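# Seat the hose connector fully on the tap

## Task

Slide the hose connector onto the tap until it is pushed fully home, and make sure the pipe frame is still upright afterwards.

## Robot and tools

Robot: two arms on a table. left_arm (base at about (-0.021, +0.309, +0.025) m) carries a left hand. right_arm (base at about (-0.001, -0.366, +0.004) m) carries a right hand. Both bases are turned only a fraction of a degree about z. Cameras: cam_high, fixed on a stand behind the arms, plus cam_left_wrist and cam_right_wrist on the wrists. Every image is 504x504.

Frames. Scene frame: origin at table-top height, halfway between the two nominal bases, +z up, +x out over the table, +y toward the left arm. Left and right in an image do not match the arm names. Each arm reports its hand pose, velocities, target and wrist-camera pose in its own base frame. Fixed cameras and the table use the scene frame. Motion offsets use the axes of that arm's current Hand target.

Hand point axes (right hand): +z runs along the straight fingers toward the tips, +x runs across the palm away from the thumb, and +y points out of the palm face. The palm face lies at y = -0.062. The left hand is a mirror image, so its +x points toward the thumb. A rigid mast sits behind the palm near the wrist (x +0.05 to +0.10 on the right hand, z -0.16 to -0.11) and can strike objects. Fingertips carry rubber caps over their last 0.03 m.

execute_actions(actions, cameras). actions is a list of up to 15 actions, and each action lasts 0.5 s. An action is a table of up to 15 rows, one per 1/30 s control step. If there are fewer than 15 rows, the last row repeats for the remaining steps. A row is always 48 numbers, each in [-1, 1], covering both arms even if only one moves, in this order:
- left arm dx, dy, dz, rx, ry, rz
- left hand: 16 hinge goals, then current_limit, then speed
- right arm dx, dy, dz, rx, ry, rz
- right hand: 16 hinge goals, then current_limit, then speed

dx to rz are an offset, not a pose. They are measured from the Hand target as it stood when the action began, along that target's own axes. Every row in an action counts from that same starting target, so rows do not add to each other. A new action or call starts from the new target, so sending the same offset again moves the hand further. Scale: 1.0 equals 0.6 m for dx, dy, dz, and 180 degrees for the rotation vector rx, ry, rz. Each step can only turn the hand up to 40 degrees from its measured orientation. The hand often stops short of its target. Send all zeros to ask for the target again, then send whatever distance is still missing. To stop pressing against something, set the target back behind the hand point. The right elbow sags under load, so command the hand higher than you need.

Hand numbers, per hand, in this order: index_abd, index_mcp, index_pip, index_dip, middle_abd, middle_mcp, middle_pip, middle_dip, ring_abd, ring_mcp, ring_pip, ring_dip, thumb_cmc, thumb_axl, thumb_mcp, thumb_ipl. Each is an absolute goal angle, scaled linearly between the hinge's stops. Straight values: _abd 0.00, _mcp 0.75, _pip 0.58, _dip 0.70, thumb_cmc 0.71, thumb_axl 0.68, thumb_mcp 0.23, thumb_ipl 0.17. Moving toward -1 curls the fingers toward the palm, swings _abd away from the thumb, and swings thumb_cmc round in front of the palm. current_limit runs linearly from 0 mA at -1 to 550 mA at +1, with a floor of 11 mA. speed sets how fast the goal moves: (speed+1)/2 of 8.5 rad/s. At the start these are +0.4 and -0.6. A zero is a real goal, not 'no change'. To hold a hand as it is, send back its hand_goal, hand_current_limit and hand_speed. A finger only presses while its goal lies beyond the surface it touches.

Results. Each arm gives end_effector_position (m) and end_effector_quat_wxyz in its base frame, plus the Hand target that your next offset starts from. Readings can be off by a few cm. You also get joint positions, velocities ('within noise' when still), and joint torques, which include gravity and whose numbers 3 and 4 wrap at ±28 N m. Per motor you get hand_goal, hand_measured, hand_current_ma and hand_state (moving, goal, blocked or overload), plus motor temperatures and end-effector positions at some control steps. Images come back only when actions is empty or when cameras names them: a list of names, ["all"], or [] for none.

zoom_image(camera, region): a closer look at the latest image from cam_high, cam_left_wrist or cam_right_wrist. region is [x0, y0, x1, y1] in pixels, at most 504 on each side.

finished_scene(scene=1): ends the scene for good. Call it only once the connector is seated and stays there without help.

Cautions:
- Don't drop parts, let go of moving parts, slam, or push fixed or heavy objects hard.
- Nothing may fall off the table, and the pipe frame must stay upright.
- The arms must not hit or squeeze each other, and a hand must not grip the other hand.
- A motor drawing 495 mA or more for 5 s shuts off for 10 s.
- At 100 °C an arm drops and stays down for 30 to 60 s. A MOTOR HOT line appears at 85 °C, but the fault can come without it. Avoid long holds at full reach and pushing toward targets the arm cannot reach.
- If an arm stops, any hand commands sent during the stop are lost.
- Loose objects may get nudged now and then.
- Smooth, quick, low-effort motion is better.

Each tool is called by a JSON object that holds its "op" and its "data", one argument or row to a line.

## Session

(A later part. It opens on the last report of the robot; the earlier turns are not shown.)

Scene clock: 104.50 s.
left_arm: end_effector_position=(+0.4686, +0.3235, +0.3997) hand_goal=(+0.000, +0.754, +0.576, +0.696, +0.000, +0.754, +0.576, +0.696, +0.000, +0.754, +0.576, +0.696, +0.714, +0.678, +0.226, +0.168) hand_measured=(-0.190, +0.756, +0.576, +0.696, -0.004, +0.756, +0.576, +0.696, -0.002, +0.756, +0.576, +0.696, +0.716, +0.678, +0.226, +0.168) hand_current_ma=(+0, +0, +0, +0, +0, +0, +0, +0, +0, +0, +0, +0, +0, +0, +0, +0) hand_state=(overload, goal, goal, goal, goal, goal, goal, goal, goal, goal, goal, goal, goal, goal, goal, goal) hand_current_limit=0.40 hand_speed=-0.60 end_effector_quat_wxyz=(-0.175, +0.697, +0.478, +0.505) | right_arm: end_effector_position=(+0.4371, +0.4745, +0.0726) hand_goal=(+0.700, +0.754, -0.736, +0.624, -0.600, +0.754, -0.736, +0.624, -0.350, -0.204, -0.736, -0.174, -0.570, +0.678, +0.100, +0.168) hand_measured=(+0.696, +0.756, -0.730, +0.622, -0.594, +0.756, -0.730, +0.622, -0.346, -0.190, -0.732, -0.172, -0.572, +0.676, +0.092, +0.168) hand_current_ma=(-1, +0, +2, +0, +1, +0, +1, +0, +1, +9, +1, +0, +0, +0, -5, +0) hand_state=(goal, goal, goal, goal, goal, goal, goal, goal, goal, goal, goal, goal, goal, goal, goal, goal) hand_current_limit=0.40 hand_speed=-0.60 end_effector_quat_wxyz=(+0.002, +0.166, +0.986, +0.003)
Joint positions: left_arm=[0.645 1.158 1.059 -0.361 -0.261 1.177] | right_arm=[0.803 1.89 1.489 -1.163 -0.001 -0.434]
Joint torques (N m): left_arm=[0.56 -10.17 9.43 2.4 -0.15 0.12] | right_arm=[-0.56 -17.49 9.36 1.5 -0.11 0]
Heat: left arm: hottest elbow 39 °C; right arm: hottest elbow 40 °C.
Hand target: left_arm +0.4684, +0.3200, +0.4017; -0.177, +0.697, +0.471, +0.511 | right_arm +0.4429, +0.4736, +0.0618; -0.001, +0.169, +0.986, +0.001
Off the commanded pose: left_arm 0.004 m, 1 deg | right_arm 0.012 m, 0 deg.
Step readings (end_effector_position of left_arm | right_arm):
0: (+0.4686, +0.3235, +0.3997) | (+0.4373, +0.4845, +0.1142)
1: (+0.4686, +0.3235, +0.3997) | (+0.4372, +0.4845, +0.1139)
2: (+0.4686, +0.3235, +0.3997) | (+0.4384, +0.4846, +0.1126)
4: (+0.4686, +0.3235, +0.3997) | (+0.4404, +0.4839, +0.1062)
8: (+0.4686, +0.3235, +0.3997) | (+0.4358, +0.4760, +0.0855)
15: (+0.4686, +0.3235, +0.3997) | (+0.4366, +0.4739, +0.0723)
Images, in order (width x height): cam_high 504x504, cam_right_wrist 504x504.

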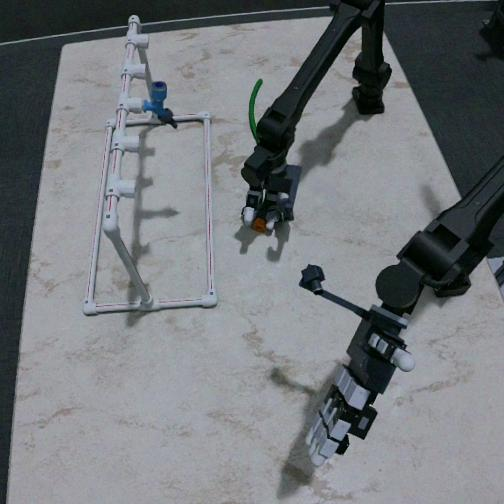

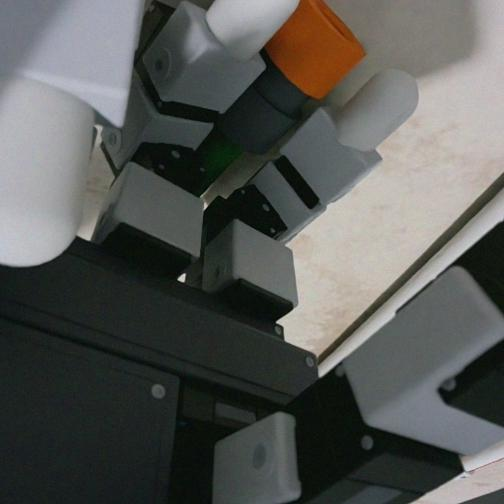

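{"op": "execute_actions", "data": {
  "actions": [
    [[0,0,0,0,0,0,0,0.754,0.576,0.696,0,0.754,0.576,0.696,0,0.754,0.576,0.696,0.714,0.678,0.226,0.168,0.4,-0.6,0,0,0.02,0,0,0,0.7,0.753,-0.737,0.623,-0.6,0.753,-0.737,0.623,-0.35,-0.205,-0.737,-0.174,-0.571,0.678,0.1,0.168,0.4,-0.6]]
  ],
  "cameras": ["cam_high","cam_right_wrist"]
}}

{"op": "zoom_image", "data": {
  "camera": "cam_high",
  "region": [220, 150, 310, 240]
}}

Scene clock: 105.77 s.
left_arm: end_effector_position=(+0.4686, +0.3235, +0.3997) hand_goal=(+0.000, +0.754, +0.576, +0.696, +0.000, +0.754, +0.576, +0.696, +0.000, +0.754, +0.576, +0.696, +0.714, +0.678, +0.226, +0.168) hand_measured=(-0.190, +0.756, +0.576, +0.696, -0.004, +0.756, +0.576, +0.696, -0.002, +0.756, +0.576, +0.696, +0.716, +0.678, +0.226, +0.168) hand_current_ma=(+0, +0, +0, +0, +0, +0, +0, +0, +0, +0, +0, +0, +0, +0, +0, +0) hand_state=(overload, goal, goal, goal, goal, goal, goal, goal, goal, goal, goal, goal, goal, goal, goal, goal) hand_current_limit=0.40 hand_speed=-0.60 end_effector_quat_wxyz=(-0.175, +0.697, +0.478, +0.505) | right_arm: end_effector_position=(+0.4395, +0.4770, +0.0717) hand_goal=(+0.700, +0.754, -0.736, +0.624, -0.600, +0.754, -0.736, +0.624, -0.350, -0.204, -0.736, -0.174, -0.570, +0.678, +0.100, +0.168) hand_measured=(+0.696, +0.754, -0.732, +0.622, -0.594, +0.756, -0.732, +0.622, -0.346, -0.190, -0.732, -0.172, -0.572, +0.676, +0.092, +0.168) hand_current_ma=(-1, +0, +1, +0, +1, +0, +1, +0, +1, +9, +1, +0, +0, +0, -5, +0) hand_state=(goal, goal, goal, goal, goal, goal, goal, goal, goal, goal, goal, goal, goal, goal, goal, goal) hand_current_limit=0.40 hand_speed=-0.60 end_effector_quat_wxyz=(+0.007, +0.166, +0.986, +0.010)
Joint positions: left_arm=[0.645 1.158 1.059 -0.361 -0.261 1.177] | right_arm=[0.803 1.89 1.482 -1.138 -0.001 -0.434]
Joint torques (N m): left_arm=[0.62 -10.17 9.42 2.43 -0.14 0.13] | right_arm=[-0.62 -16.32 8.58 1.66 -0.13 0]
Heat: left arm: hottest elbow 39 °C; right arm: hottest elbow 40 °C.
Hand target: left_arm +0.4684, +0.3200, +0.4017; -0.177, +0.697, +0.471, +0.511 | right_arm +0.4428, +0.4736, +0.0497; -0.001, +0.169, +0.986, +0.001
Off the commanded pose: left_arm 0.004 m, 1 deg | right_arm 0.022 m, 1 deg.
Step readings (end_effector_position of left_arm | right_arm):
0: (+0.4686, +0.3235, +0.3997) | (+0.4371, +0.4745, +0.0726)
1: (+0.4686, +0.3235, +0.3997) | (+0.4372, +0.4745, +0.0726)
2: (+0.4686, +0.3235, +0.3997) | (+0.4375, +0.4749, +0.0728)
4: (+0.4686, +0.3235, +0.3997) | (+0.4386, +0.4761, +0.0729)
8: (+0.4686, +0.3235, +0.3997) | (+0.4394, +0.4768, +0.0719)
15: (+0.4686, +0.3235, +0.3997) | (+0.4395, +0.4770, +0.0717)
Images, in order (width x height): cam_high 504x504, cam_right_wrist 504x504.

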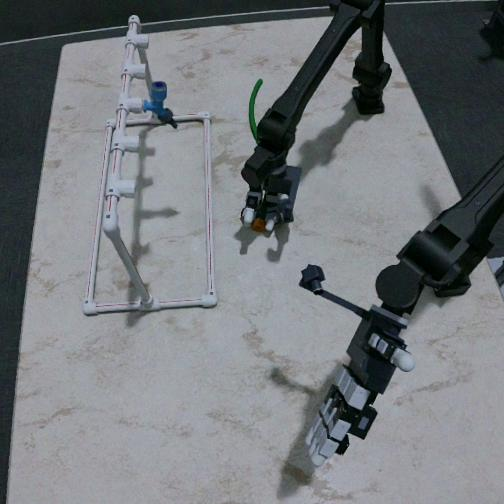

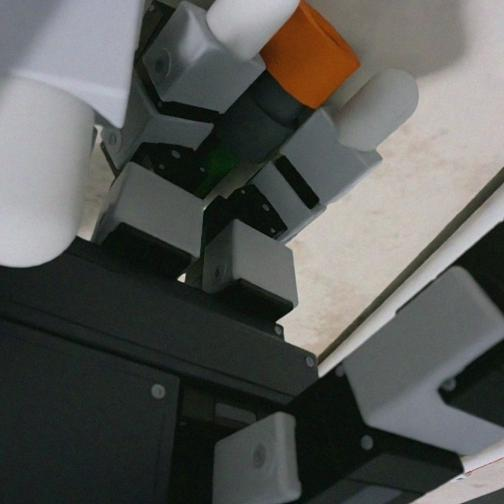

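Scaled by 5.600 from the camera's 504x504 image, which has a finer 720x720 frame.

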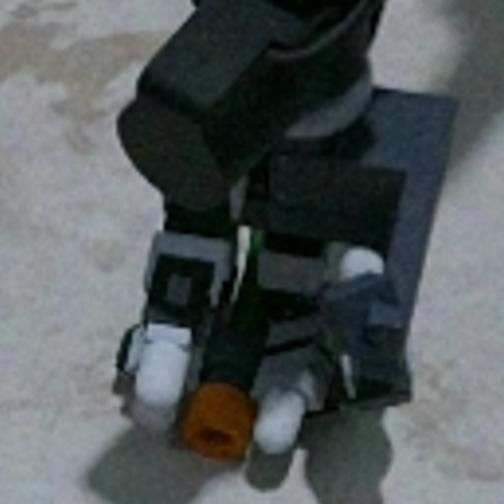

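{"op": "execute_actions", "data": {
  "actions": [
    [[0,0,0,0,0,0,0,0.754,0.576,0.696,0,0.754,0.576,0.696,0,0.754,0.576,0.696,0.714,0.678,0.226,0.168,0.4,-0.6,0,-0.004,0.0133,0,0,0,0.7,0.753,-0.737,0.623,-0.6,0.753,-0.737,0.623,-0.35,-0.205,-0.737,-0.174,-0.571,0.678,0.1,0.168,0.4,-0.6]]
  ],
  "cameras": ["cam_high","cam_right_wrist"]
}}

{"op": "zoom_image", "data": {
  "camera": "cam_high",
  "region": [220, 150, 310, 240]
}}

Scene clock: 107.10 s.
left_arm: end_effector_position=(+0.4686, +0.3235, +0.3997) hand_goal=(+0.000, +0.754, +0.576, +0.696, +0.000, +0.754, +0.576, +0.696, +0.000, +0.754, +0.576, +0.696, +0.714, +0.678, +0.226, +0.168) hand_measured=(-0.190, +0.756, +0.576, +0.696, -0.004, +0.756, +0.576, +0.696, -0.002, +0.756, +0.576, +0.696, +0.716, +0.678, +0.226, +0.168) hand_current_ma=(+0, +0, +0, +0, +0, +0, +0, +0, +0, +0, +0, +0, +0, +0, +0, +0) hand_state=(overload, goal, goal, goal, goal, goal, goal, goal, goal, goal, goal, goal, goal, goal, goal, goal) hand_current_limit=0.40 hand_speed=-0.60 end_effector_quat_wxyz=(-0.175, +0.697, +0.478, +0.505) | right_arm: end_effector_position=(+0.4420, +0.4778, +0.0708) hand_goal=(+0.700, +0.754, -0.736, +0.624, -0.600, +0.754, -0.736, +0.624, -0.350, -0.204, -0.736, -0.174, -0.570, +0.678, +0.100, +0.168) hand_measured=(+0.696, +0.750, -0.734, +0.622, -0.594, +0.754, -0.738, +0.622, -0.346, -0.190, -0.732, -0.172, -0.572, +0.676, +0.092, +0.168) hand_current_ma=(-1, -1, +0, +0, +1, +0, +0, +0, +1, +9, +1, +0, +0, +0, -5, +0) hand_state=(goal, goal, goal, goal, goal, goal, goal, goal, goal, goal, goal, goal, goal, goal, goal, goal) hand_current_limit=0.40 hand_speed=-0.60 end_effector_quat_wxyz=(+0.010, +0.167, +0.986, +0.016)
Joint positions: left_arm=[0.645 1.158 1.059 -0.361 -0.261 1.177] | right_arm=[0.802 1.89 1.476 -1.119 -0.001 -0.434]
Joint torques (N m): left_arm=[0.5 -10.11 9.43 2.41 -0.15 0.12] | right_arm=[-0.5 -15.97 7.65 1.76 -0.13 -0.01]
Heat: left arm: hottest elbow 39 °C; right arm: hottest elbow 40 °C.
Hand target: left_arm +0.4684, +0.3200, +0.4017; -0.177, +0.697, +0.471, +0.511 | right_arm +0.4422, +0.4713, +0.0418; +0.000, +0.169, +0.986, +0.001
Off the commanded pose: left_arm 0.004 m, 1 deg | right_arm 0.030 m, 2 deg.
Step readings (end_effector_position of left_arm | right_arm):
0: (+0.4686, +0.3235, +0.3997) | (+0.4395, +0.4770, +0.0717)
1: (+0.4686, +0.3235, +0.3997) | (+0.4396, +0.4771, +0.0718)
2: (+0.4686, +0.3235, +0.3997) | (+0.4398, +0.4769, +0.0713)
4: (+0.4686, +0.3235, +0.3997) | (+0.4403, +0.4771, +0.0708)
8: (+0.4686, +0.3235, +0.3997) | (+0.4415, +0.4776, +0.0707)
15: (+0.4686, +0.3235, +0.3997) | (+0.4419, +0.4777, +0.0708)
Images, in order (width x height): cam_high 504x504, cam_right_wrist 504x504.

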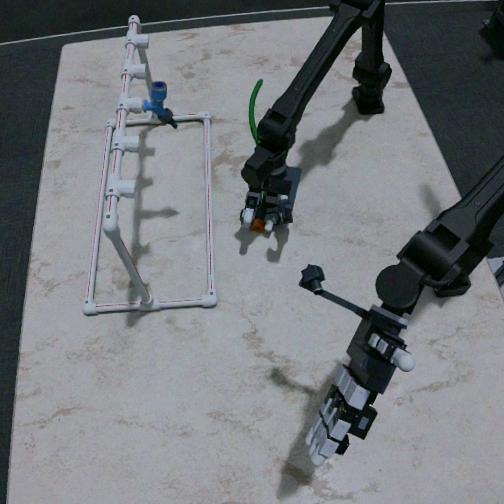

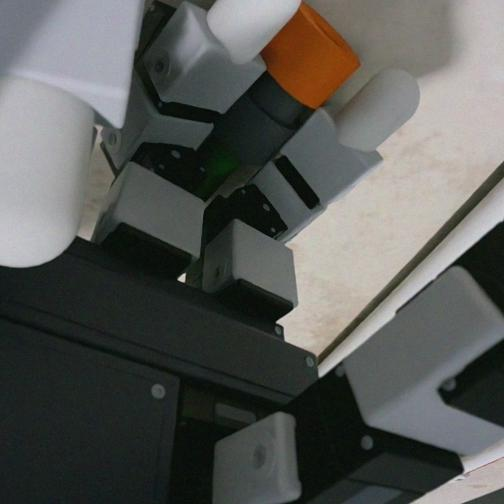

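Scaled by 5.600 from the camera's 504x504 image, which has a finer 720x720 frame.

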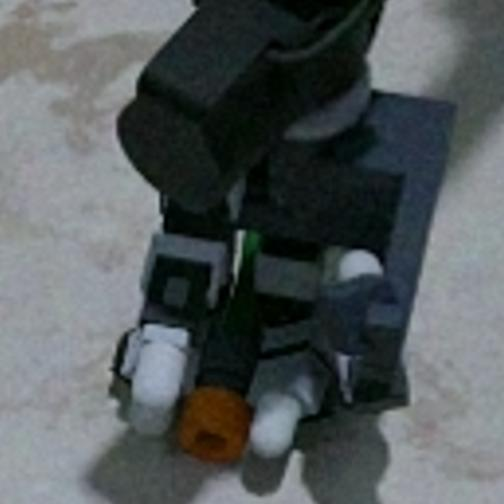

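{"op": "execute_actions", "data": {
  "actions": [
    [[0,0,0,0,0,0,0,0.754,0.576,0.696,0,0.754,0.576,0.696,0,0.754,0.576,0.696,0.714,0.678,0.226,0.168,0.4,-0.6,0,0.008,-0.0167,0,0,0,0.55,0.753,-0.664,0.696,-0.45,0.753,-0.664,0.696,-0.35,-0.205,-0.737,-0.174,-0.571,0.678,0.1,0.168,0.0,-0.8]],
    [[0,0,0,0,0,0,0,0.754,0.576,0.696,0,0.754,0.576,0.696,0,0.754,0.576,0.696,0.714,0.678,0.226,0.168,0.4,-0.6,0,0,0,0,0,0,0.35,0.753,-0.664,0.696,-0.3,0.753,-0.664,0.696,-0.35,-0.205,-0.737,-0.174,-0.571,0.678,0.1,0.168,0.0,-0.8]]
  ],
  "cameras": ["cam_high","cam_right_wrist"]
}}

{"op": "zoom_image", "data": {
  "camera": "cam_high",
  "region": [220, 150, 310, 240]
}}

Scene clock: 110.33 s.
left_arm: end_effector_position=(+0.4686, +0.3235, +0.3997) hand_goal=(+0.000, +0.754, +0.576, +0.696, +0.000, +0.754, +0.576, +0.696, +0.000, +0.754, +0.576, +0.696, +0.714, +0.678, +0.226, +0.168) hand_measured=(-0.190, +0.756, +0.576, +0.696, -0.004, +0.756, +0.576, +0.696, -0.002, +0.756, +0.576, +0.696, +0.716, +0.678, +0.226, +0.168) hand_current_ma=(+0, +0, +0, +0, +0, +0, +0, +0, +0, +0, +0, +0, +0, +0, +0, +0) hand_state=(overload, goal, goal, goal, goal, goal, goal, goal, goal, goal, goal, goal, goal, goal, goal, goal) hand_current_limit=0.40 hand_speed=-0.60 end_effector_quat_wxyz=(-0.175, +0.697, +0.478, +0.505) | right_arm: end_effector_position=(+0.4425, +0.4787, +0.0728) hand_goal=(+0.350, +0.754, -0.664, +0.696, -0.300, +0.754, -0.664, +0.696, -0.350, -0.204, -0.736, -0.174, -0.570, +0.678, +0.100, +0.168) hand_measured=(+0.464, +0.736, -0.660, +0.694, -0.428, +0.730, -0.668, +0.694, -0.346, -0.190, -0.732, -0.172, -0.572, +0.676, +0.092, +0.168) hand_current_ma=(+208, -12, +1, +0, -252, -19, -1, +0, +0, +9, +1, +0, +0, +0, -5, +0) hand_state=(blocked, goal, goal, goal, blocked, blocked, goal, goal, goal, goal, goal, goal, goal, goal, goal, goal) hand_current_limit=0.00 hand_speed=-0.80 end_effector_quat_wxyz=(+0.011, +0.167, +0.986, +0.018)
Joint positions: left_arm=[0.645 1.158 1.059 -0.361 -0.261 1.177] | right_arm=[0.802 1.889 1.478 -1.119 -0.002 -0.434]
Joint torques (N m): left_arm=[0.56 -10.17 9.43 2.43 -0.14 0.12] | right_arm=[-0.32 -15.91 9.81 0.59 -0.05 0.03]
Heat: left arm: hottest elbow 39 °C; right arm: hottest elbow 40 °C.
Hand target: left_arm +0.4684, +0.3200, +0.4017; -0.177, +0.697, +0.471, +0.511 | right_arm +0.4438, +0.4757, +0.0518; -0.001, +0.169, +0.986, +0.001
Off the commanded pose: left_arm 0.004 m, 1 deg | right_arm 0.021 m, 2 deg.
Step readings (end_effector_position of left_arm | right_arm):
0: (+0.4686, +0.3235, +0.3997) | (+0.4420, +0.4778, +0.0708)
1: (+0.4686, +0.3235, +0.3997) | (+0.4420, +0.4778, +0.0708)
2: (+0.4686, +0.3235, +0.3997) | (+0.4420, +0.4778, +0.0708)
4: (+0.4686, +0.3235, +0.3997) | (+0.4419, +0.4779, +0.0708)
8: (+0.4686, +0.3235, +0.3997) | (+0.4418, +0.4780, +0.0711)
15: (+0.4686, +0.3235, +0.3997) | (+0.4418, +0.4780, +0.0711)
16: (+0.4686, +0.3235, +0.3997) | (+0.4418, +0.4780, +0.0711)
17: (+0.4686, +0.3235, +0.3997) | (+0.4418, +0.4780, +0.0711)
19: (+0.4686, +0.3235, +0.3997) | (+0.4421, +0.4782, +0.0717)
23: (+0.4686, +0.3235, +0.3997) | (+0.4425, +0.4787, +0.0728)
30: (+0.4686, +0.3235, +0.3997) | (+0.4425, +0.4787, +0.0728)
Images, in order (width x height): cam_high 504x504, cam_right_wrist 504x504.

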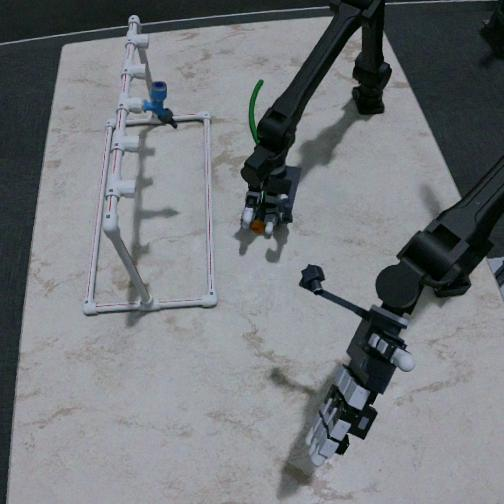

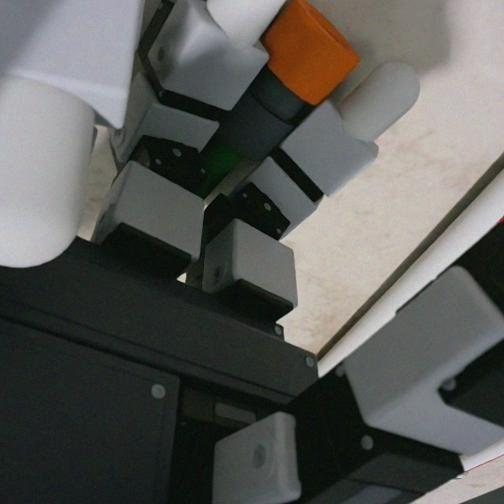

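Scaled by 5.600 from the camera's 504x504 image, which has a finer 720x720 frame.

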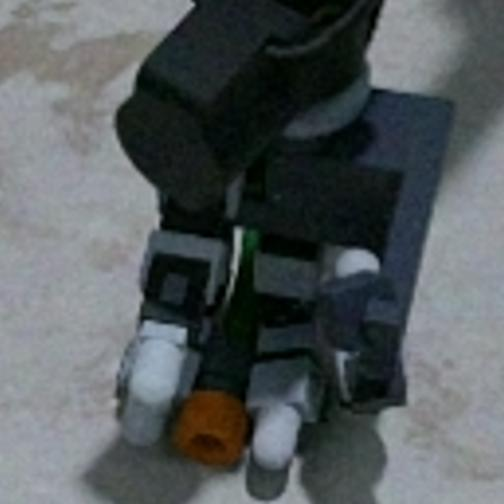

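{"op": "execute_actions", "data": {
  "actions": [
    [[0,0,0,0,0,0,0,0.754,0.576,0.696,0,0.754,0.576,0.696,0,0.754,0.576,0.696,0.714,0.678,0.226,0.168,0.4,-0.6,0,0,-0.0417,0,0,0,0.2,0.753,-0.664,0.696,-0.16,0.753,-0.664,0.696,-0.35,-0.205,-0.737,-0.174,-0.571,0.678,0.1,0.168,0.3,-0.8]],
    [[0,0,0,0,0,0,0,0.754,0.576,0.696,0,0.754,0.576,0.696,0,0.754,0.576,0.696,0.714,0.678,0.226,0.168,0.4,-0.6,0,0,-0.0417,0,0,0,0.2,0.753,-0.664,0.696,-0.16,0.753,-0.664,0.696,-0.35,-0.205,-0.737,-0.174,-0.571,0.678,0.1,0.168,0.3,-0.8]]
  ],
  "cameras": ["cam_high","cam_right_wrist"]
}}

{"op": "zoom_image", "data": {
  "camera": "cam_high",
  "region": [220, 150, 310, 240]
}}

Scene clock: 112.47 s.
left_arm: end_effector_position=(+0.4686, +0.3235, +0.3997) hand_goal=(+0.000, +0.754, +0.576, +0.696, +0.000, +0.754, +0.576, +0.696, +0.000, +0.754, +0.576, +0.696, +0.714, +0.678, +0.226, +0.168) hand_measured=(-0.190, +0.756, +0.576, +0.696, -0.004, +0.756, +0.576, +0.696, -0.002, +0.756, +0.576, +0.696, +0.716, +0.678, +0.226, +0.168) hand_current_ma=(+0, +0, +0, +0, +0, +0, +0, +0, +0, +0, +0, +0, +0, +0, +0, +0) hand_state=(overload, goal, goal, goal, goal, goal, goal, goal, goal, goal, goal, goal, goal, goal, goal, goal) hand_current_limit=0.40 hand_speed=-0.60 end_effector_quat_wxyz=(-0.175, +0.697, +0.478, +0.505) | right_arm: end_effector_position=(+0.4317, +0.4675, +0.0760) hand_goal=(+0.200, +0.754, -0.664, +0.696, -0.160, +0.754, -0.664, +0.696, -0.350, -0.204, -0.736, -0.174, -0.570, +0.678, +0.100, +0.168) hand_measured=(+0.330, +0.742, -0.616, +0.708, -0.384, +0.746, -0.610, +0.712, -0.346, -0.190, -0.732, -0.172, -0.572, +0.676, +0.092, +0.168) hand_current_ma=(+256, -6, +58, +6, -357, -4, +74, +9, +0, +9, +1, +0, +0, +0, -5, +0) hand_state=(blocked, goal, blocked, goal, blocked, goal, blocked, goal, goal, goal, goal, goal, goal, goal, goal, goal) hand_current_limit=0.30 hand_speed=-0.80 end_effector_quat_wxyz=(-0.012, +0.167, +0.986, -0.015)
Joint positions: left_arm=[0.645 1.158 1.059 -0.361 -0.261 1.177] | right_arm=[0.802 1.889 1.507 -1.228 -0.002 -0.434]
Joint torques (N m): left_arm=[0.62 -10.17 9.42 2.41 -0.15 0.12] | right_arm=[-0.26 -20.37 12.83 0.14 -0.06 0.02]
Heat: left arm: hottest elbow 39 °C; right arm: hottest elbow 40 °C.
Hand target: left_arm +0.4684, +0.3200, +0.4017; -0.177, +0.697, +0.471, +0.511 | right_arm +0.4438, +0.4756, +0.1017; -0.001, +0.169, +0.986, +0.001
Off the commanded pose: left_arm 0.004 m, 1 deg | right_arm 0.029 m, 2 deg.
Step readings (end_effector_position of left_arm | right_arm):
0: (+0.4686, +0.3235, +0.3997) | (+0.4425, +0.4787, +0.0728)
1: (+0.4686, +0.3235, +0.3997) | (+0.4425, +0.4786, +0.0729)
2: (+0.4686, +0.3235, +0.3997) | (+0.4425, +0.4786, +0.0733)
4: (+0.4686, +0.3235, +0.3997) | (+0.4417, +0.4778, +0.0740)
8: (+0.4686, +0.3235, +0.3997) | (+0.4394, +0.4754, +0.0738)
15: (+0.4686, +0.3235, +0.3997) | (+0.4382, +0.4742, +0.0736)
16: (+0.4686, +0.3235, +0.3997) | (+0.4382, +0.4742, +0.0738)
17: (+0.4686, +0.3235, +0.3997) | (+0.4377, +0.4737, +0.0742)
19: (+0.4686, +0.3235, +0.3997) | (+0.4356, +0.4716, +0.0745)
23: (+0.4686, +0.3235, +0.3997) | (+0.4321, +0.4679, +0.0743)
30: (+0.4686, +0.3235, +0.3997) | (+0.4319, +0.4677, +0.0760)
Images, in order (width x height): cam_high 504x504, cam_right_wrist 504x504.

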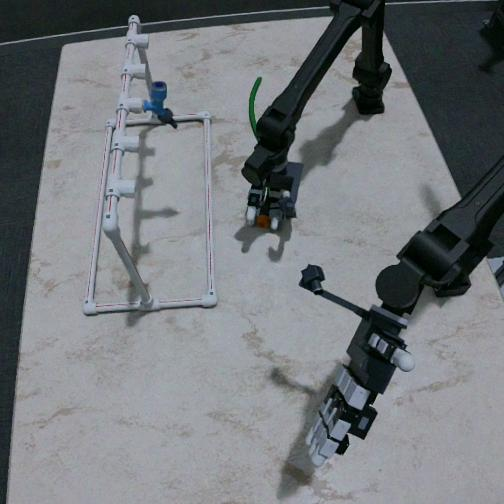

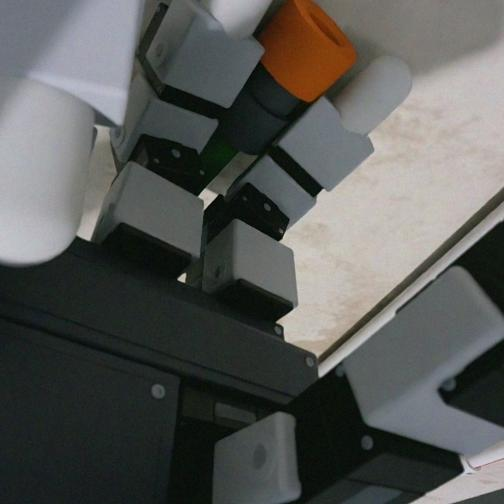

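Scaled by 5.600 from the camera's 504x504 image, which has a finer 720x720 frame.

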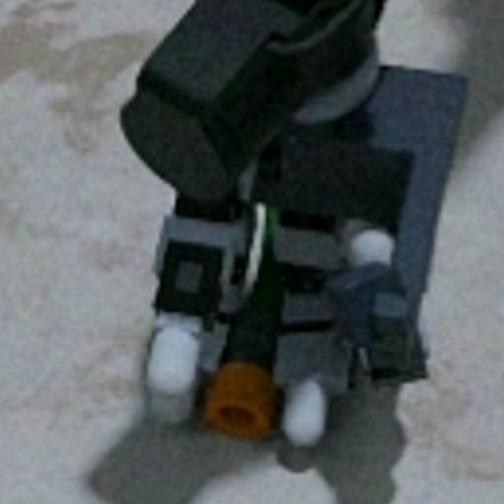

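{"op": "execute_actions", "data": {
  "actions": [
    [[0,0,0,0,0,0,0,0.754,0.576,0.696,0,0.754,0.576,0.696,0,0.754,0.576,0.696,0.714,0.678,0.226,0.168,0.4,-0.6,0,0,-0.0333,0,0,0,0.2,0.753,-0.664,0.696,-0.16,0.753,-0.664,0.696,-0.35,-0.205,-0.737,-0.174,-0.571,0.678,0.1,0.168,0.3,-0.8]],
    [[0,0,0,0,0,0,0,0.754,0.576,0.696,0,0.754,0.576,0.696,0,0.754,0.576,0.696,0.714,0.678,0.226,0.168,0.4,-0.6,0,0,-0.0333,0,0,0,0.2,0.753,-0.664,0.696,-0.16,0.753,-0.664,0.696,-0.35,-0.205,-0.737,-0.174,-0.571,0.678,0.1,0.168,0.3,-0.8]]
  ],
  "cameras": ["cam_high","cam_right_wrist"]
}}

{"op": "zoom_image", "data": {
  "camera": "cam_high",
  "region": [220, 130, 310, 220]
}}

Scene clock: 114.40 s.
left_arm: end_effector_position=(+0.4686, +0.3235, +0.3997) hand_goal=(+0.000, +0.754, +0.576, +0.696, +0.000, +0.754, +0.576, +0.696, +0.000, +0.754, +0.576, +0.696, +0.714, +0.678, +0.226, +0.168) hand_measured=(-0.190, +0.756, +0.576, +0.696, -0.004, +0.756, +0.576, +0.696, -0.002, +0.756, +0.576, +0.696, +0.716, +0.678, +0.226, +0.168) hand_current_ma=(+0, +0, +0, +0, +0, +0, +0, +0, +0, +0, +0, +0, +0, +0, +0, +0) hand_state=(overload, goal, goal, goal, goal, goal, goal, goal, goal, goal, goal, goal, goal, goal, goal, goal) hand_current_limit=0.40 hand_speed=-0.60 end_effector_quat_wxyz=(-0.175, +0.697, +0.478, +0.505) | right_arm: end_effector_position=(+0.4295, +0.4649, +0.1072) hand_goal=(+0.200, +0.754, -0.664, +0.696, -0.160, +0.754, -0.664, +0.696, -0.350, -0.204, -0.736, -0.174, -0.570, +0.678, +0.100, +0.168) hand_measured=(+0.326, +0.752, -0.612, +0.708, -0.368, +0.758, -0.608, +0.712, -0.346, -0.190, -0.732, -0.172, -0.572, +0.676, +0.092, +0.168) hand_current_ma=(+245, +0, +68, +6, -357, +1, +79, +10, +0, +9, +1, +0, +0, +0, -5, +0) hand_state=(blocked, goal, blocked, goal, blocked, goal, blocked, goal, goal, goal, goal, goal, goal, goal, goal, goal) hand_current_limit=0.30 hand_speed=-0.80 end_effector_quat_wxyz=(-0.017, +0.167, +0.986, -0.023)
Joint positions: left_arm=[0.645 1.158 1.059 -0.361 -0.261 1.177] | right_arm=[0.801 1.864 1.56 -1.325 -0.002 -0.434]
Joint torques (N m): left_arm=[0.62 -10.17 9.43 2.4 -0.15 0.12] | right_arm=[-0.38 -20.72 13.86 0.28 -0.05 0.01]
Heat: left arm: hottest elbow 39 °C; right arm: hottest elbow 40 °C.
Hand target: left_arm +0.4684, +0.3200, +0.4017; -0.177, +0.697, +0.471, +0.511 | right_arm +0.4439, +0.4755, +0.1418; -0.001, +0.169, +0.986, +0.001
Off the commanded pose: left_arm 0.004 m, 1 deg | right_arm 0.039 m, 3 deg.
Step readings (end_effector_position of left_arm | right_arm):
0: (+0.4686, +0.3235, +0.3997) | (+0.4317, +0.4675, +0.0760)
1: (+0.4686, +0.3235, +0.3997) | (+0.4317, +0.4675, +0.0761)
2: (+0.4686, +0.3235, +0.3997) | (+0.4314, +0.4671, +0.0765)
4: (+0.4686, +0.3235, +0.3997) | (+0.4300, +0.4657, +0.0775)
8: (+0.4686, +0.3235, +0.3997) | (+0.4289, +0.4646, +0.0813)
15: (+0.4686, +0.3235, +0.3997) | (+0.4287, +0.4644, +0.0860)
16: (+0.4686, +0.3235, +0.3997) | (+0.4287, +0.4644, +0.0862)
17: (+0.4686, +0.3235, +0.3997) | (+0.4284, +0.4641, +0.0867)
19: (+0.4686, +0.3235, +0.3997) | (+0.4277, +0.4634, +0.0889)
23: (+0.4686, +0.3235, +0.3997) | (+0.4279, +0.4636, +0.0979)
30: (+0.4686, +0.3235, +0.3997) | (+0.4293, +0.4651, +0.1072)
Images, in order (width x height): cam_high 504x504, cam_right_wrist 504x504.

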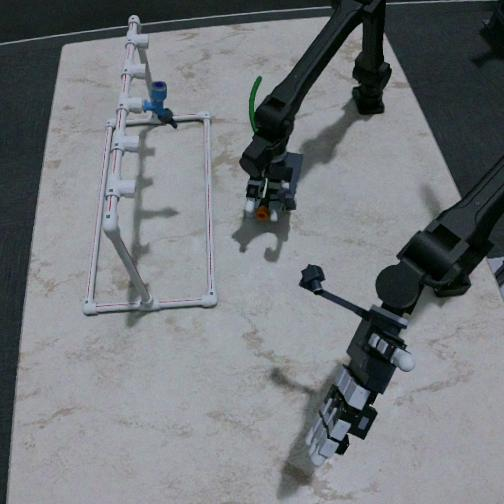

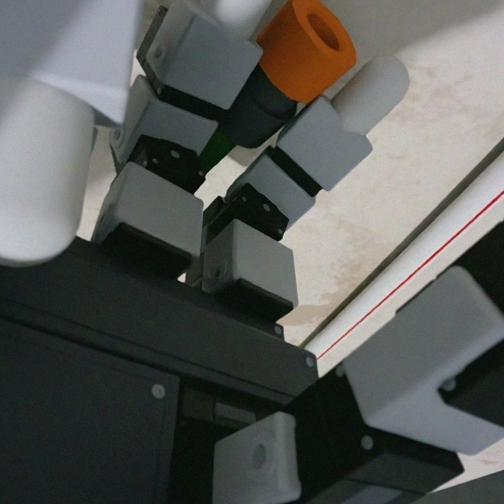

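Scaled by 5.600 from the camera's 504x504 image, which has a finer 720x720 frame.

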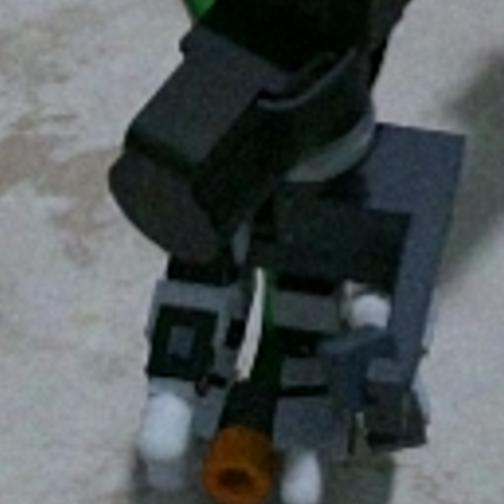

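{"op": "execute_actions", "data": {
  "actions": [
    [[0,0,0,0,0,0,0,0.754,0.576,0.696,0,0.754,0.576,0.696,0,0.754,0.576,0.696,0.714,0.678,0.226,0.168,0.4,-0.6,0,0,-0.0583,-0.0833,0,0,0.2,0.753,-0.664,0.696,-0.16,0.753,-0.664,0.696,-0.35,-0.205,-0.737,-0.174,-0.571,0.678,0.1,0.168,0.35,-0.8],[0,0,0,0,0,0,0,0.754,0.576,0.696,0,0.754,0.576,0.696,0,0.754,0.576,0.696,0.714,0.678,0.226,0.168,0.4,-0.6,0,0,-0.1167,-0.1667,0,0,0.2,0.753,-0.664,0.696,-0.16,0.753,-0.664,0.696,-0.35,-0.205,-0.737,-0.174,-0.571,0.678,0.1,0.168,0.35,-0.8]]
  ],
  "cameras": ["cam_high","cam_right_wrist"]
}}

Scene clock: 117.87 s.
left_arm: end_effector_position=(+0.4686, +0.3235, +0.3997) hand_goal=(+0.000, +0.754, +0.576, +0.696, +0.000, +0.754, +0.576, +0.696, +0.000, +0.754, +0.576, +0.696, +0.714, +0.678, +0.226, +0.168) hand_measured=(-0.190, +0.756, +0.576, +0.696, -0.004, +0.756, +0.576, +0.696, -0.002, +0.756, +0.576, +0.696, +0.716, +0.678, +0.226, +0.168) hand_current_ma=(+0, +0, +0, +0, +0, +0, +0, +0, +0, +0, +0, +0, +0, +0, +0, +0) hand_state=(overload, goal, goal, goal, goal, goal, goal, goal, goal, goal, goal, goal, goal, goal, goal, goal) hand_current_limit=0.40 hand_speed=-0.60 end_effector_quat_wxyz=(-0.175, +0.697, +0.478, +0.505) | right_arm: end_effector_position=(+0.4391, +0.4704, +0.2158) hand_goal=(+0.200, +0.754, -0.664, +0.696, -0.160, +0.754, -0.664, +0.696, -0.350, -0.204, -0.736, -0.174, -0.570, +0.678, +0.100, +0.168) hand_measured=(+0.326, +0.764, -0.612, +0.710, -0.358, +0.768, -0.600, +0.718, -0.348, -0.190, -0.734, -0.172, -0.572, +0.676, +0.092, +0.168) hand_current_ma=(+243, +4, +69, +8, -371, +7, +95, +15, +0, +8, +0, +0, +0, +0, -5, +0) hand_state=(blocked, goal, blocked, goal, blocked, goal, blocked, blocked, goal, goal, goal, goal, goal, goal, goal, goal) hand_current_limit=0.35 hand_speed=-0.80 end_effector_quat_wxyz=(+0.042, +0.160, +0.954, +0.250)
Joint positions: left_arm=[0.645 1.158 1.059 -0.361 -0.261 1.177] | right_arm=[0.731 1.583 1.272 -0.803 -0.241 -0.45]
Joint torques (N m): left_arm=[0.56 -10.23 9.43 2.41 -0.15 0.12] | right_arm=[0.32 -14.04 10.74 2.89 -0.41 0.11]
Heat: left arm: hottest elbow 39 °C; right arm: hottest elbow 40 °C.
Hand target: left_arm +0.4684, +0.3200, +0.4017; -0.177, +0.697, +0.471, +0.511 | right_arm +0.4437, +0.4754, +0.2118; +0.043, +0.163, +0.952, +0.257
Off the commanded pose: left_arm 0.004 m, 1 deg | right_arm 0.008 m, 1 deg.
Step readings (end_effector_position of left_arm | right_arm):
0: (+0.4686, +0.3235, +0.3997) | (+0.4295, +0.4649, +0.1072)
1: (+0.4686, +0.3235, +0.3997) | (+0.4292, +0.4655, +0.1077)
2: (+0.4686, +0.3235, +0.3997) | (+0.4288, +0.4683, +0.1094)
4: (+0.4686, +0.3235, +0.3997) | (+0.4294, +0.4752, +0.1202)
8: (+0.4686, +0.3235, +0.3997) | (+0.4269, +0.4712, +0.1661)
15: (+0.4686, +0.3235, +0.3997) | (+0.4431, +0.4718, +0.2280)
Images, in order (width x height): cam_high 504x504, cam_right_wrist 504x504.

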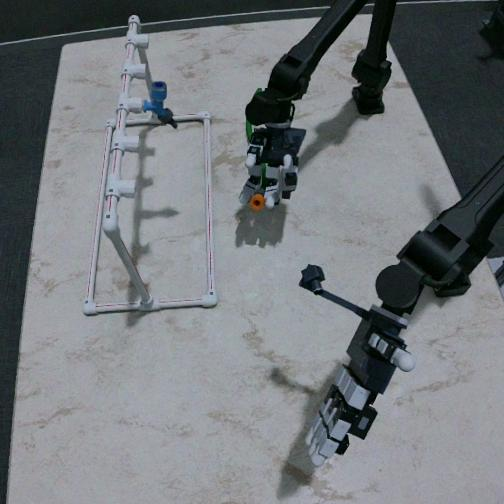

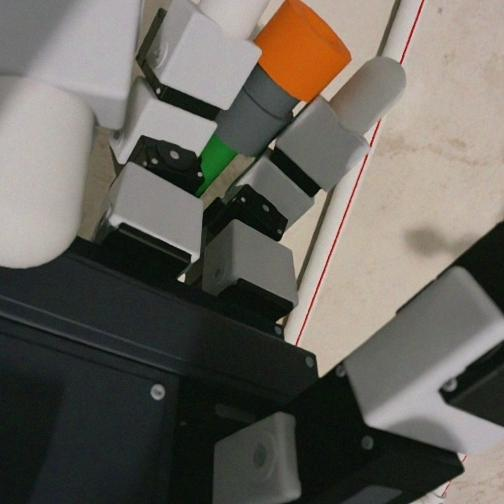

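{"op": "execute_actions", "data": {
  "actions": [
    [[0,0,0,0,0,0,0,0.754,0.576,0.696,0,0.754,0.576,0.696,0,0.754,0.576,0.696,0.714,0.678,0.226,0.168,0.4,-0.6,-0.0167,0.0008,-0.0957,-0.1667,0,0,0.2,0.753,-0.664,0.696,-0.16,0.753,-0.664,0.696,-0.35,-0.205,-0.737,-0.174,-0.571,0.678,0.1,0.168,0.35,-0.8]],
    [[0,0,0,0,0,0,0,0.754,0.576,0.696,0,0.754,0.576,0.696,0,0.754,0.576,0.696,0.714,0.678,0.226,0.168,0.4,-0.6,-0.0278,0.004,-0.093,-0.1667,0,0,0.2,0.753,-0.664,0.696,-0.16,0.753,-0.664,0.696,-0.35,-0.205,-0.737,-0.174,-0.571,0.678,0.1,0.168,0.35,-0.8]]
  ],
  "cameras": ["cam_high","cam_right_wrist"]
}}

{"op": "zoom_image", "data": {
  "camera": "cam_high",
  "region": [190, 80, 320, 210]
}}

Scene clock: 120.13 s.
left_arm: end_effector_position=(+0.4686, +0.3235, +0.3997) hand_goal=(+0.000, +0.754, +0.576, +0.696, +0.000, +0.754, +0.576, +0.696, +0.000, +0.754, +0.576, +0.696, +0.714, +0.678, +0.226, +0.168) hand_measured=(-0.190, +0.756, +0.576, +0.696, -0.004, +0.756, +0.576, +0.696, -0.002, +0.756, +0.576, +0.696, +0.716, +0.678, +0.226, +0.168) hand_current_ma=(+0, +0, +0, +0, +0, +0, +0, +0, +0, +0, +0, +0, +0, +0, +0, +0) hand_state=(overload, goal, goal, goal, goal, goal, goal, goal, goal, goal, goal, goal, goal, goal, goal, goal) hand_current_limit=0.40 hand_speed=-0.60 end_effector_quat_wxyz=(-0.175, +0.697, +0.478, +0.505) | right_arm: end_effector_position=(+0.4436, +0.3903, +0.2912) hand_goal=(+0.200, +0.754, -0.664, +0.696, -0.160, +0.754, -0.664, +0.696, -0.350, -0.204, -0.736, -0.174, -0.570, +0.678, +0.100, +0.168) hand_measured=(+0.316, +0.772, -0.626, +0.698, -0.306, +0.778, -0.624, +0.698, -0.348, -0.198, -0.736, -0.172, -0.570, +0.676, +0.096, +0.168) hand_current_ma=(+213, +13, +40, +0, -313, +20, +42, +1, +0, +2, +0, +0, +0, +0, -2, +0) hand_state=(blocked, goal, blocked, goal, blocked, blocked, blocked, goal, goal, goal, goal, goal, goal, goal, goal, goal) hand_current_limit=0.35 hand_speed=-0.80 end_effector_quat_wxyz=(+0.117, +0.120, +0.709, +0.685)
Joint positions: left_arm=[0.645 1.158 1.059 -0.361 -0.261 1.177] | right_arm=[0.567 1.62 0.759 0.816 -0.667 -0.03]
Joint torques (N m): left_arm=[0.56 -10.17 9.43 2.41 -0.15 0.12] | right_arm=[0.85 -12.4 8.43 3.92 0.07 0.14]
Heat: left arm: hottest elbow 39 °C; right arm: hottest elbow 40 °C.
Hand target: left_arm +0.4684, +0.3200, +0.4017; -0.177, +0.697, +0.471, +0.511 | right_arm +0.4439, +0.3950, +0.2914; +0.119, +0.120, +0.696, +0.698
Off the commanded pose: left_arm 0.004 m, 1 deg | right_arm 0.005 m, 2 deg.
Step readings (end_effector_position of left_arm | right_arm):
0: (+0.4686, +0.3235, +0.3997) | (+0.4391, +0.4704, +0.2158)
1: (+0.4686, +0.3235, +0.3997) | (+0.4382, +0.4714, +0.2156)
2: (+0.4686, +0.3235, +0.3997) | (+0.4365, +0.4740, +0.2183)
4: (+0.4686, +0.3235, +0.3997) | (+0.4298, +0.4729, +0.2234)
8: (+0.4686, +0.3235, +0.3997) | (+0.4261, +0.4504, +0.2312)
15: (+0.4686, +0.3235, +0.3997) | (+0.4400, +0.4402, +0.2503)
16: (+0.4686, +0.3235, +0.3997) | (+0.4394, +0.4408, +0.2533)
17: (+0.4686, +0.3235, +0.3997) | (+0.4363, +0.4405, +0.2591)
19: (+0.4686, +0.3235, +0.3997) | (+0.4279, +0.4325, +0.2702)
23: (+0.4686, +0.3235, +0.3997) | (+0.4238, +0.4046, +0.2821)
30: (+0.4686, +0.3235, +0.3997) | (+0.4395, +0.3900, +0.2970)
Images, in order (width x height): cam_high 504x504, cam_right_wrist 504x504.

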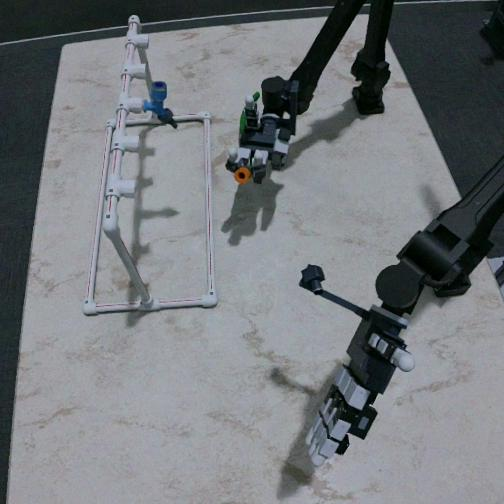

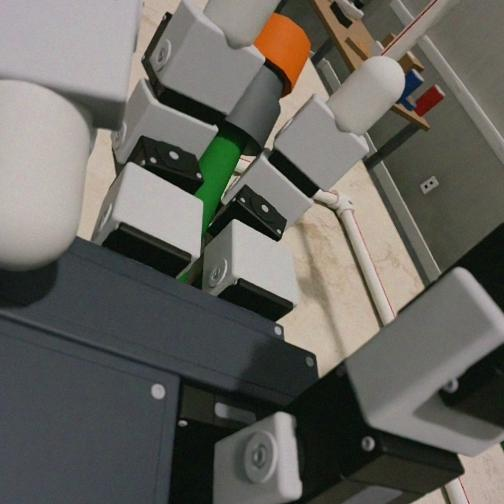

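Scaled by 3.877 from the camera's 504x504 image, which has a finer 720x720 frame.

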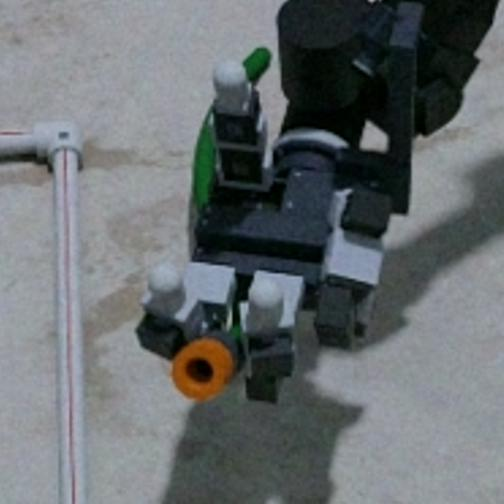

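{"op": "zoom_image", "data": {
  "camera": "cam_right_wrist",
  "region": [100, 0, 420, 300]
}}

{"op": "zoom_image", "data": {
  "camera": "cam_high",
  "region": [215, 80, 300, 190]
}}

Scaled by 1.575 from the camera's 504x504 image, which has a finer 720x720 frame.

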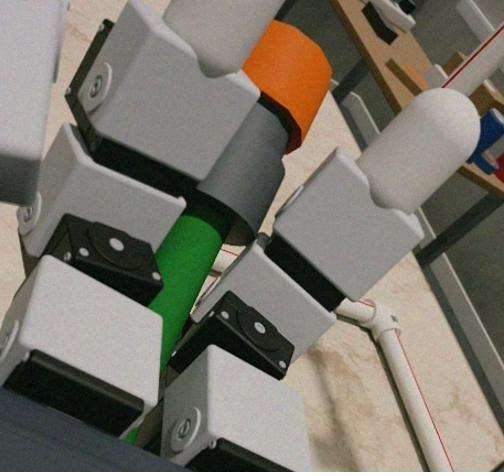

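Scaled by 4.582 from the camera's 504x504 image, which has a finer 720x720 frame.

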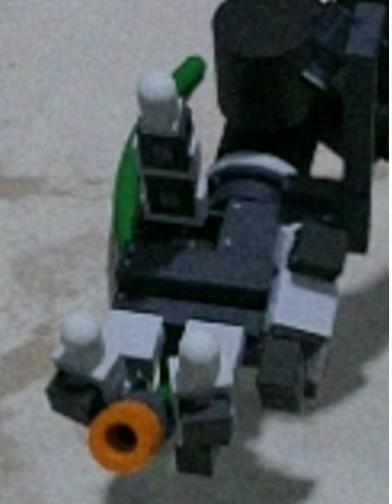

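{"op": "execute_actions", "data": {
  "actions": [
    [[0,0,0,0,0,0,0,0.754,0.576,0.696,0,0.754,0.576,0.696,0,0.754,0.576,0.696,0.714,0.678,0.226,0.168,0.4,-0.6,0.0278,-0.05,0.0787,0.1667,0,0,0.15,0.753,-0.664,0.696,-0.12,0.753,-0.664,0.696,-0.35,-0.205,-0.737,-0.174,-0.571,0.678,0.1,0.168,0.45,-0.8]],
    [[0,0,0,0,0,0,0,0.754,0.576,0.696,0,0.754,0.576,0.696,0,0.754,0.576,0.696,0.714,0.678,0.226,0.168,0.4,-0.6,0.0167,-0.0487,0.0825,0.1667,0,0,0.15,0.753,-0.664,0.696,-0.12,0.753,-0.664,0.696,-0.35,-0.205,-0.737,-0.174,-0.571,0.678,0.1,0.168,0.45,-0.8]],
    [[0,0,0,0,0,0,0,0.754,0.576,0.696,0,0.754,0.576,0.696,0,0.754,0.576,0.696,0.714,0.678,0.226,0.168,0.4,-0.6,0,-0.0583,0.101,0.1667,0,0,0.15,0.753,-0.664,0.696,-0.12,0.753,-0.664,0.696,-0.35,-0.205,-0.737,-0.174,-0.571,0.678,0.1,0.168,0.45,-0.8]]
  ],
  "cameras": ["cam_high","cam_right_wrist"]
}}

{"op": "zoom_image", "data": {
  "camera": "cam_high",
  "region": [210, 130, 310, 230]
}}

Scene clock: 129.20 s.
left_arm: end_effector_position=(+0.4686, +0.3235, +0.3997) hand_goal=(+0.000, +0.754, +0.576, +0.696, +0.000, +0.754, +0.576, +0.696, +0.000, +0.754, +0.576, +0.696, +0.714, +0.678, +0.226, +0.168) hand_measured=(-0.190, +0.756, +0.576, +0.696, -0.004, +0.756, +0.576, +0.696, -0.002, +0.756, +0.576, +0.696, +0.716, +0.678, +0.226, +0.168) hand_current_ma=(+0, +0, +0, +0, +0, +0, +0, +0, +0, +0, +0, +0, +0, +0, +0, +0) hand_state=(overload, goal, goal, goal, goal, goal, goal, goal, goal, goal, goal, goal, goal, goal, goal, goal) hand_current_limit=0.40 hand_speed=-0.60 end_effector_quat_wxyz=(-0.175, +0.697, +0.478, +0.505) | right_arm: end_effector_position=(+0.4325, +0.4628, +0.1289) hand_goal=(+0.150, +0.754, -0.664, +0.696, -0.120, +0.754, -0.664, +0.696, -0.350, -0.204, -0.736, -0.174, -0.570, +0.678, +0.100, +0.168) hand_measured=(+0.268, +0.752, -0.630, +0.702, -0.274, +0.762, -0.626, +0.706, -0.348, -0.198, -0.736, -0.172, -0.570, +0.676, +0.098, +0.168) hand_current_ma=(+218, +0, +34, +1, -349, +3, +39, +4, +0, +2, +0, +0, +0, +0, -1, +0) hand_state=(blocked, goal, blocked, goal, blocked, goal, blocked, goal, goal, goal, goal, goal, goal, goal, goal, goal) hand_current_limit=0.45 hand_speed=-0.80 end_effector_quat_wxyz=(-0.007, +0.174, +0.985, -0.005)
Joint positions: left_arm=[0.645 1.158 1.059 -0.361 -0.261 1.177] | right_arm=[0.796 1.824 1.552 -1.315 -0.005 -0.424]
Joint torques (N m): left_arm=[0.56 -10.11 9.43 2.43 -0.15 0.12] | right_arm=[0.15 -17.73 13.87 0.29 0.05 -0.08]
Heat: left arm: hottest elbow 39 °C; right arm: hottest elbow 40 °C.
Hand target: left_arm +0.4684, +0.3200, +0.4017; -0.177, +0.697, +0.471, +0.511 | right_arm +0.4437, +0.4757, +0.1416; -0.001, +0.169, +0.986, +0.001
Off the commanded pose: left_arm 0.004 m, 1 deg | right_arm 0.021 m, 1 deg.
Step readings (end_effector_position of left_arm | right_arm):
0: (+0.4686, +0.3235, +0.3997) | (+0.4436, +0.3903, +0.2912)
1: (+0.4686, +0.3235, +0.3997) | (+0.4442, +0.3905, +0.2902)
2: (+0.4686, +0.3235, +0.3997) | (+0.4462, +0.3924, +0.2848)
4: (+0.4686, +0.3235, +0.3997) | (+0.4482, +0.4010, +0.2623)
8: (+0.4686, +0.3235, +0.3997) | (+0.4353, +0.4183, +0.2208)
15: (+0.4686, +0.3235, +0.3997) | (+0.4292, +0.4328, +0.2188)
16: (+0.4686, +0.3235, +0.3997) | (+0.4314, +0.4334, +0.2214)
17: (+0.4686, +0.3235, +0.3997) | (+0.4350, +0.4338, +0.2202)
19: (+0.4686, +0.3235, +0.3997) | (+0.4404, +0.4369, +0.2126)
23: (+0.4686, +0.3235, +0.3997) | (+0.4353, +0.4455, +0.2042)
30: (+0.4686, +0.3235, +0.3997) | (+0.4311, +0.4615, +0.2011)
31: (+0.4686, +0.3235, +0.3997) | (+0.4327, +0.4606, +0.1988)
32: (+0.4686, +0.3235, +0.3997) | (+0.4348, +0.4578, +0.1939)
34: (+0.4686, +0.3235, +0.3997) | (+0.4373, +0.4538, +0.1797)
38: (+0.4686, +0.3235, +0.3997) | (+0.4396, +0.4534, +0.1485)
45: (+0.4686, +0.3235, +0.3997) | (+0.4312, +0.4597, +0.1180)
Images, in order (width x height): cam_high 504x504, cam_right_wrist 504x504.

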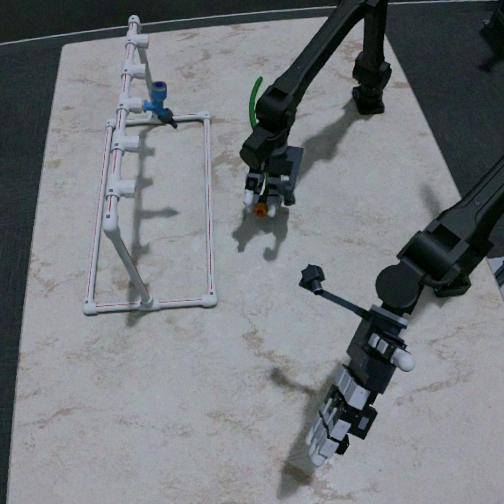

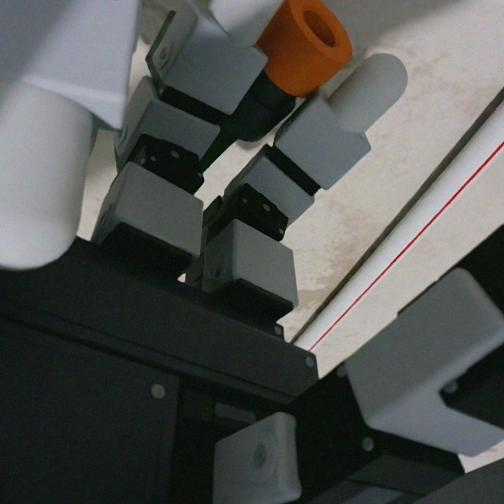

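Scaled by 5.040 from the camera's 504x504 image, which has a finer 720x720 frame.

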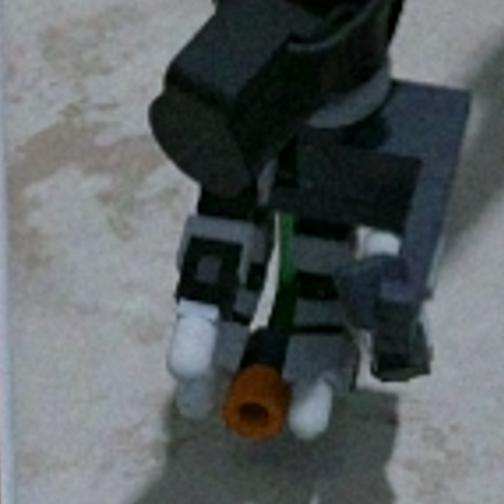

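{"op": "execute_actions", "data": {
  "actions": [
    [[0,0,0,0,0,0,0,0.754,0.576,0.696,0,0.754,0.576,0.696,0,0.754,0.576,0.696,0.714,0.678,0.226,0.168,0.4,-0.6,0,0,0.0667,0,0,0,0.15,0.753,-0.664,0.696,-0.12,0.753,-0.664,0.696,-0.35,-0.205,-0.737,-0.174,-0.571,0.678,0.1,0.168,0.45,-0.8]],
    [[0,0,0,0,0,0,0,0.754,0.576,0.696,0,0.754,0.576,0.696,0,0.754,0.576,0.696,0.714,0.678,0.226,0.168,0.4,-0.6,0,0,0.0333,0,0,0,0.15,0.753,-0.664,0.696,-0.12,0.753,-0.664,0.696,-0.35,-0.205,-0.737,-0.174,-0.571,0.678,0.1,0.168,0.45,-0.8]]
  ],
  "cameras": ["cam_high","cam_right_wrist"]
}}

{"op": "zoom_image", "data": {
  "camera": "cam_high",
  "region": [210, 130, 310, 230]
}}

Scene clock: 131.07 s.
left_arm: end_effector_position=(+0.4686, +0.3235, +0.3997) hand_goal=(+0.000, +0.754, +0.576, +0.696, +0.000, +0.754, +0.576, +0.696, +0.000, +0.754, +0.576, +0.696, +0.714, +0.678, +0.226, +0.168) hand_measured=(-0.190, +0.756, +0.576, +0.696, -0.004, +0.756, +0.576, +0.696, -0.002, +0.756, +0.576, +0.696, +0.716, +0.678, +0.226, +0.168) hand_current_ma=(+0, +0, +0, +0, +0, +0, +0, +0, +0, +0, +0, +0, +0, +0, +0, +0) hand_state=(overload, goal, goal, goal, goal, goal, goal, goal, goal, goal, goal, goal, goal, goal, goal, goal) hand_current_limit=0.40 hand_speed=-0.60 end_effector_quat_wxyz=(-0.175, +0.697, +0.478, +0.505) | right_arm: end_effector_position=(+0.4428, +0.4730, +0.0950) hand_goal=(+0.150, +0.754, -0.664, +0.696, -0.120, +0.754, -0.664, +0.696, -0.350, -0.204, -0.736, -0.174, -0.570, +0.678, +0.100, +0.168) hand_measured=(+0.266, +0.752, -0.630, +0.702, -0.274, +0.766, -0.626, +0.708, -0.348, -0.198, -0.736, -0.172, -0.570, +0.676, +0.098, +0.168) hand_current_ma=(+215, +0, +34, +2, -347, +6, +39, +5, +0, +2, +0, +0, +0, +0, -1, +0) hand_state=(blocked, goal, blocked, goal, blocked, goal, blocked, goal, goal, goal, goal, goal, goal, goal, goal, goal) hand_current_limit=0.45 hand_speed=-0.80 end_effector_quat_wxyz=(+0.001, +0.174, +0.985, +0.005)
Joint positions: left_arm=[0.645 1.158 1.059 -0.361 -0.261 1.177] | right_arm=[0.796 1.873 1.525 -1.213 -0.004 -0.424]
Joint torques (N m): left_arm=[0.56 -10.17 9.43 2.4 -0.15 0.13] | right_arm=[0.26 -17.14 9.33 1.46 0.02 -0.08]
Heat: left arm: hottest elbow 39 °C; right arm: hottest elbow 40 °C.
Hand target: left_arm +0.4684, +0.3200, +0.4017; -0.177, +0.697, +0.471, +0.511 | right_arm +0.4437, +0.4759, +0.0817; -0.001, +0.169, +0.986, +0.001
Off the commanded pose: left_arm 0.004 m, 1 deg | right_arm 0.014 m, 1 deg.
Step readings (end_effector_position of left_arm | right_arm):
0: (+0.4686, +0.3235, +0.3997) | (+0.4322, +0.4625, +0.1287)
1: (+0.4686, +0.3235, +0.3997) | (+0.4322, +0.4625, +0.1287)
2: (+0.4686, +0.3235, +0.3997) | (+0.4324, +0.4627, +0.1288)
4: (+0.4686, +0.3235, +0.3997) | (+0.4349, +0.4650, +0.1281)
8: (+0.4686, +0.3235, +0.3997) | (+0.4401, +0.4703, +0.1215)
15: (+0.4686, +0.3235, +0.3997) | (+0.4417, +0.4719, +0.1122)
16: (+0.4686, +0.3235, +0.3997) | (+0.4418, +0.4719, +0.1121)
17: (+0.4686, +0.3235, +0.3997) | (+0.4421, +0.4723, +0.1118)
19: (+0.4686, +0.3235, +0.3997) | (+0.4431, +0.4733, +0.1097)
23: (+0.4686, +0.3235, +0.3997) | (+0.4428, +0.4730, +0.1017)
30: (+0.4686, +0.3235, +0.3997) | (+0.4426, +0.4728, +0.0949)
Images, in order (width x height): cam_high 504x504, cam_right_wrist 504x504.

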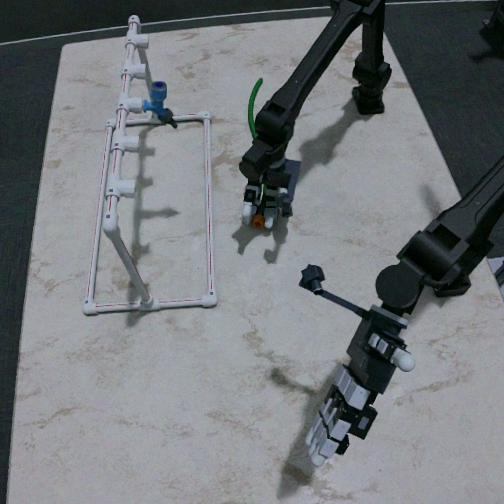

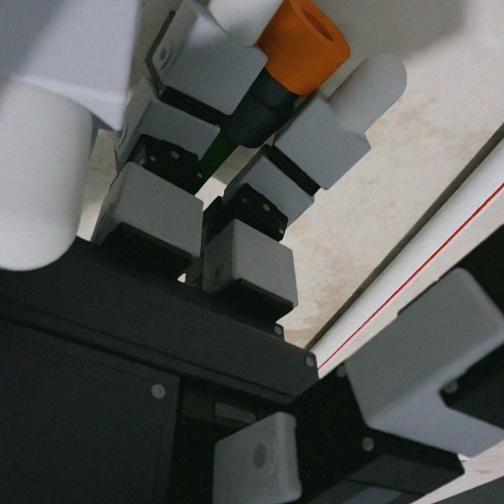

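Scaled by 5.040 from the camera's 504x504 image, which has a finer 720x720 frame.

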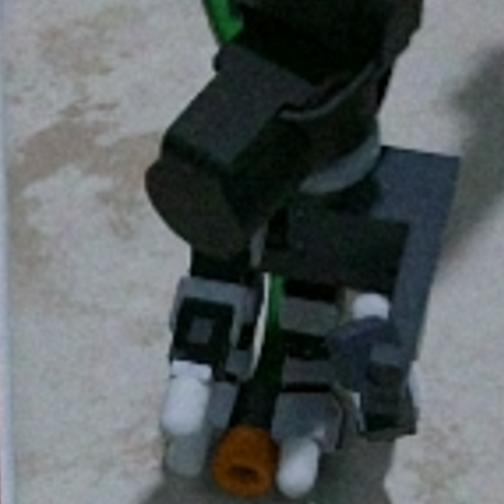

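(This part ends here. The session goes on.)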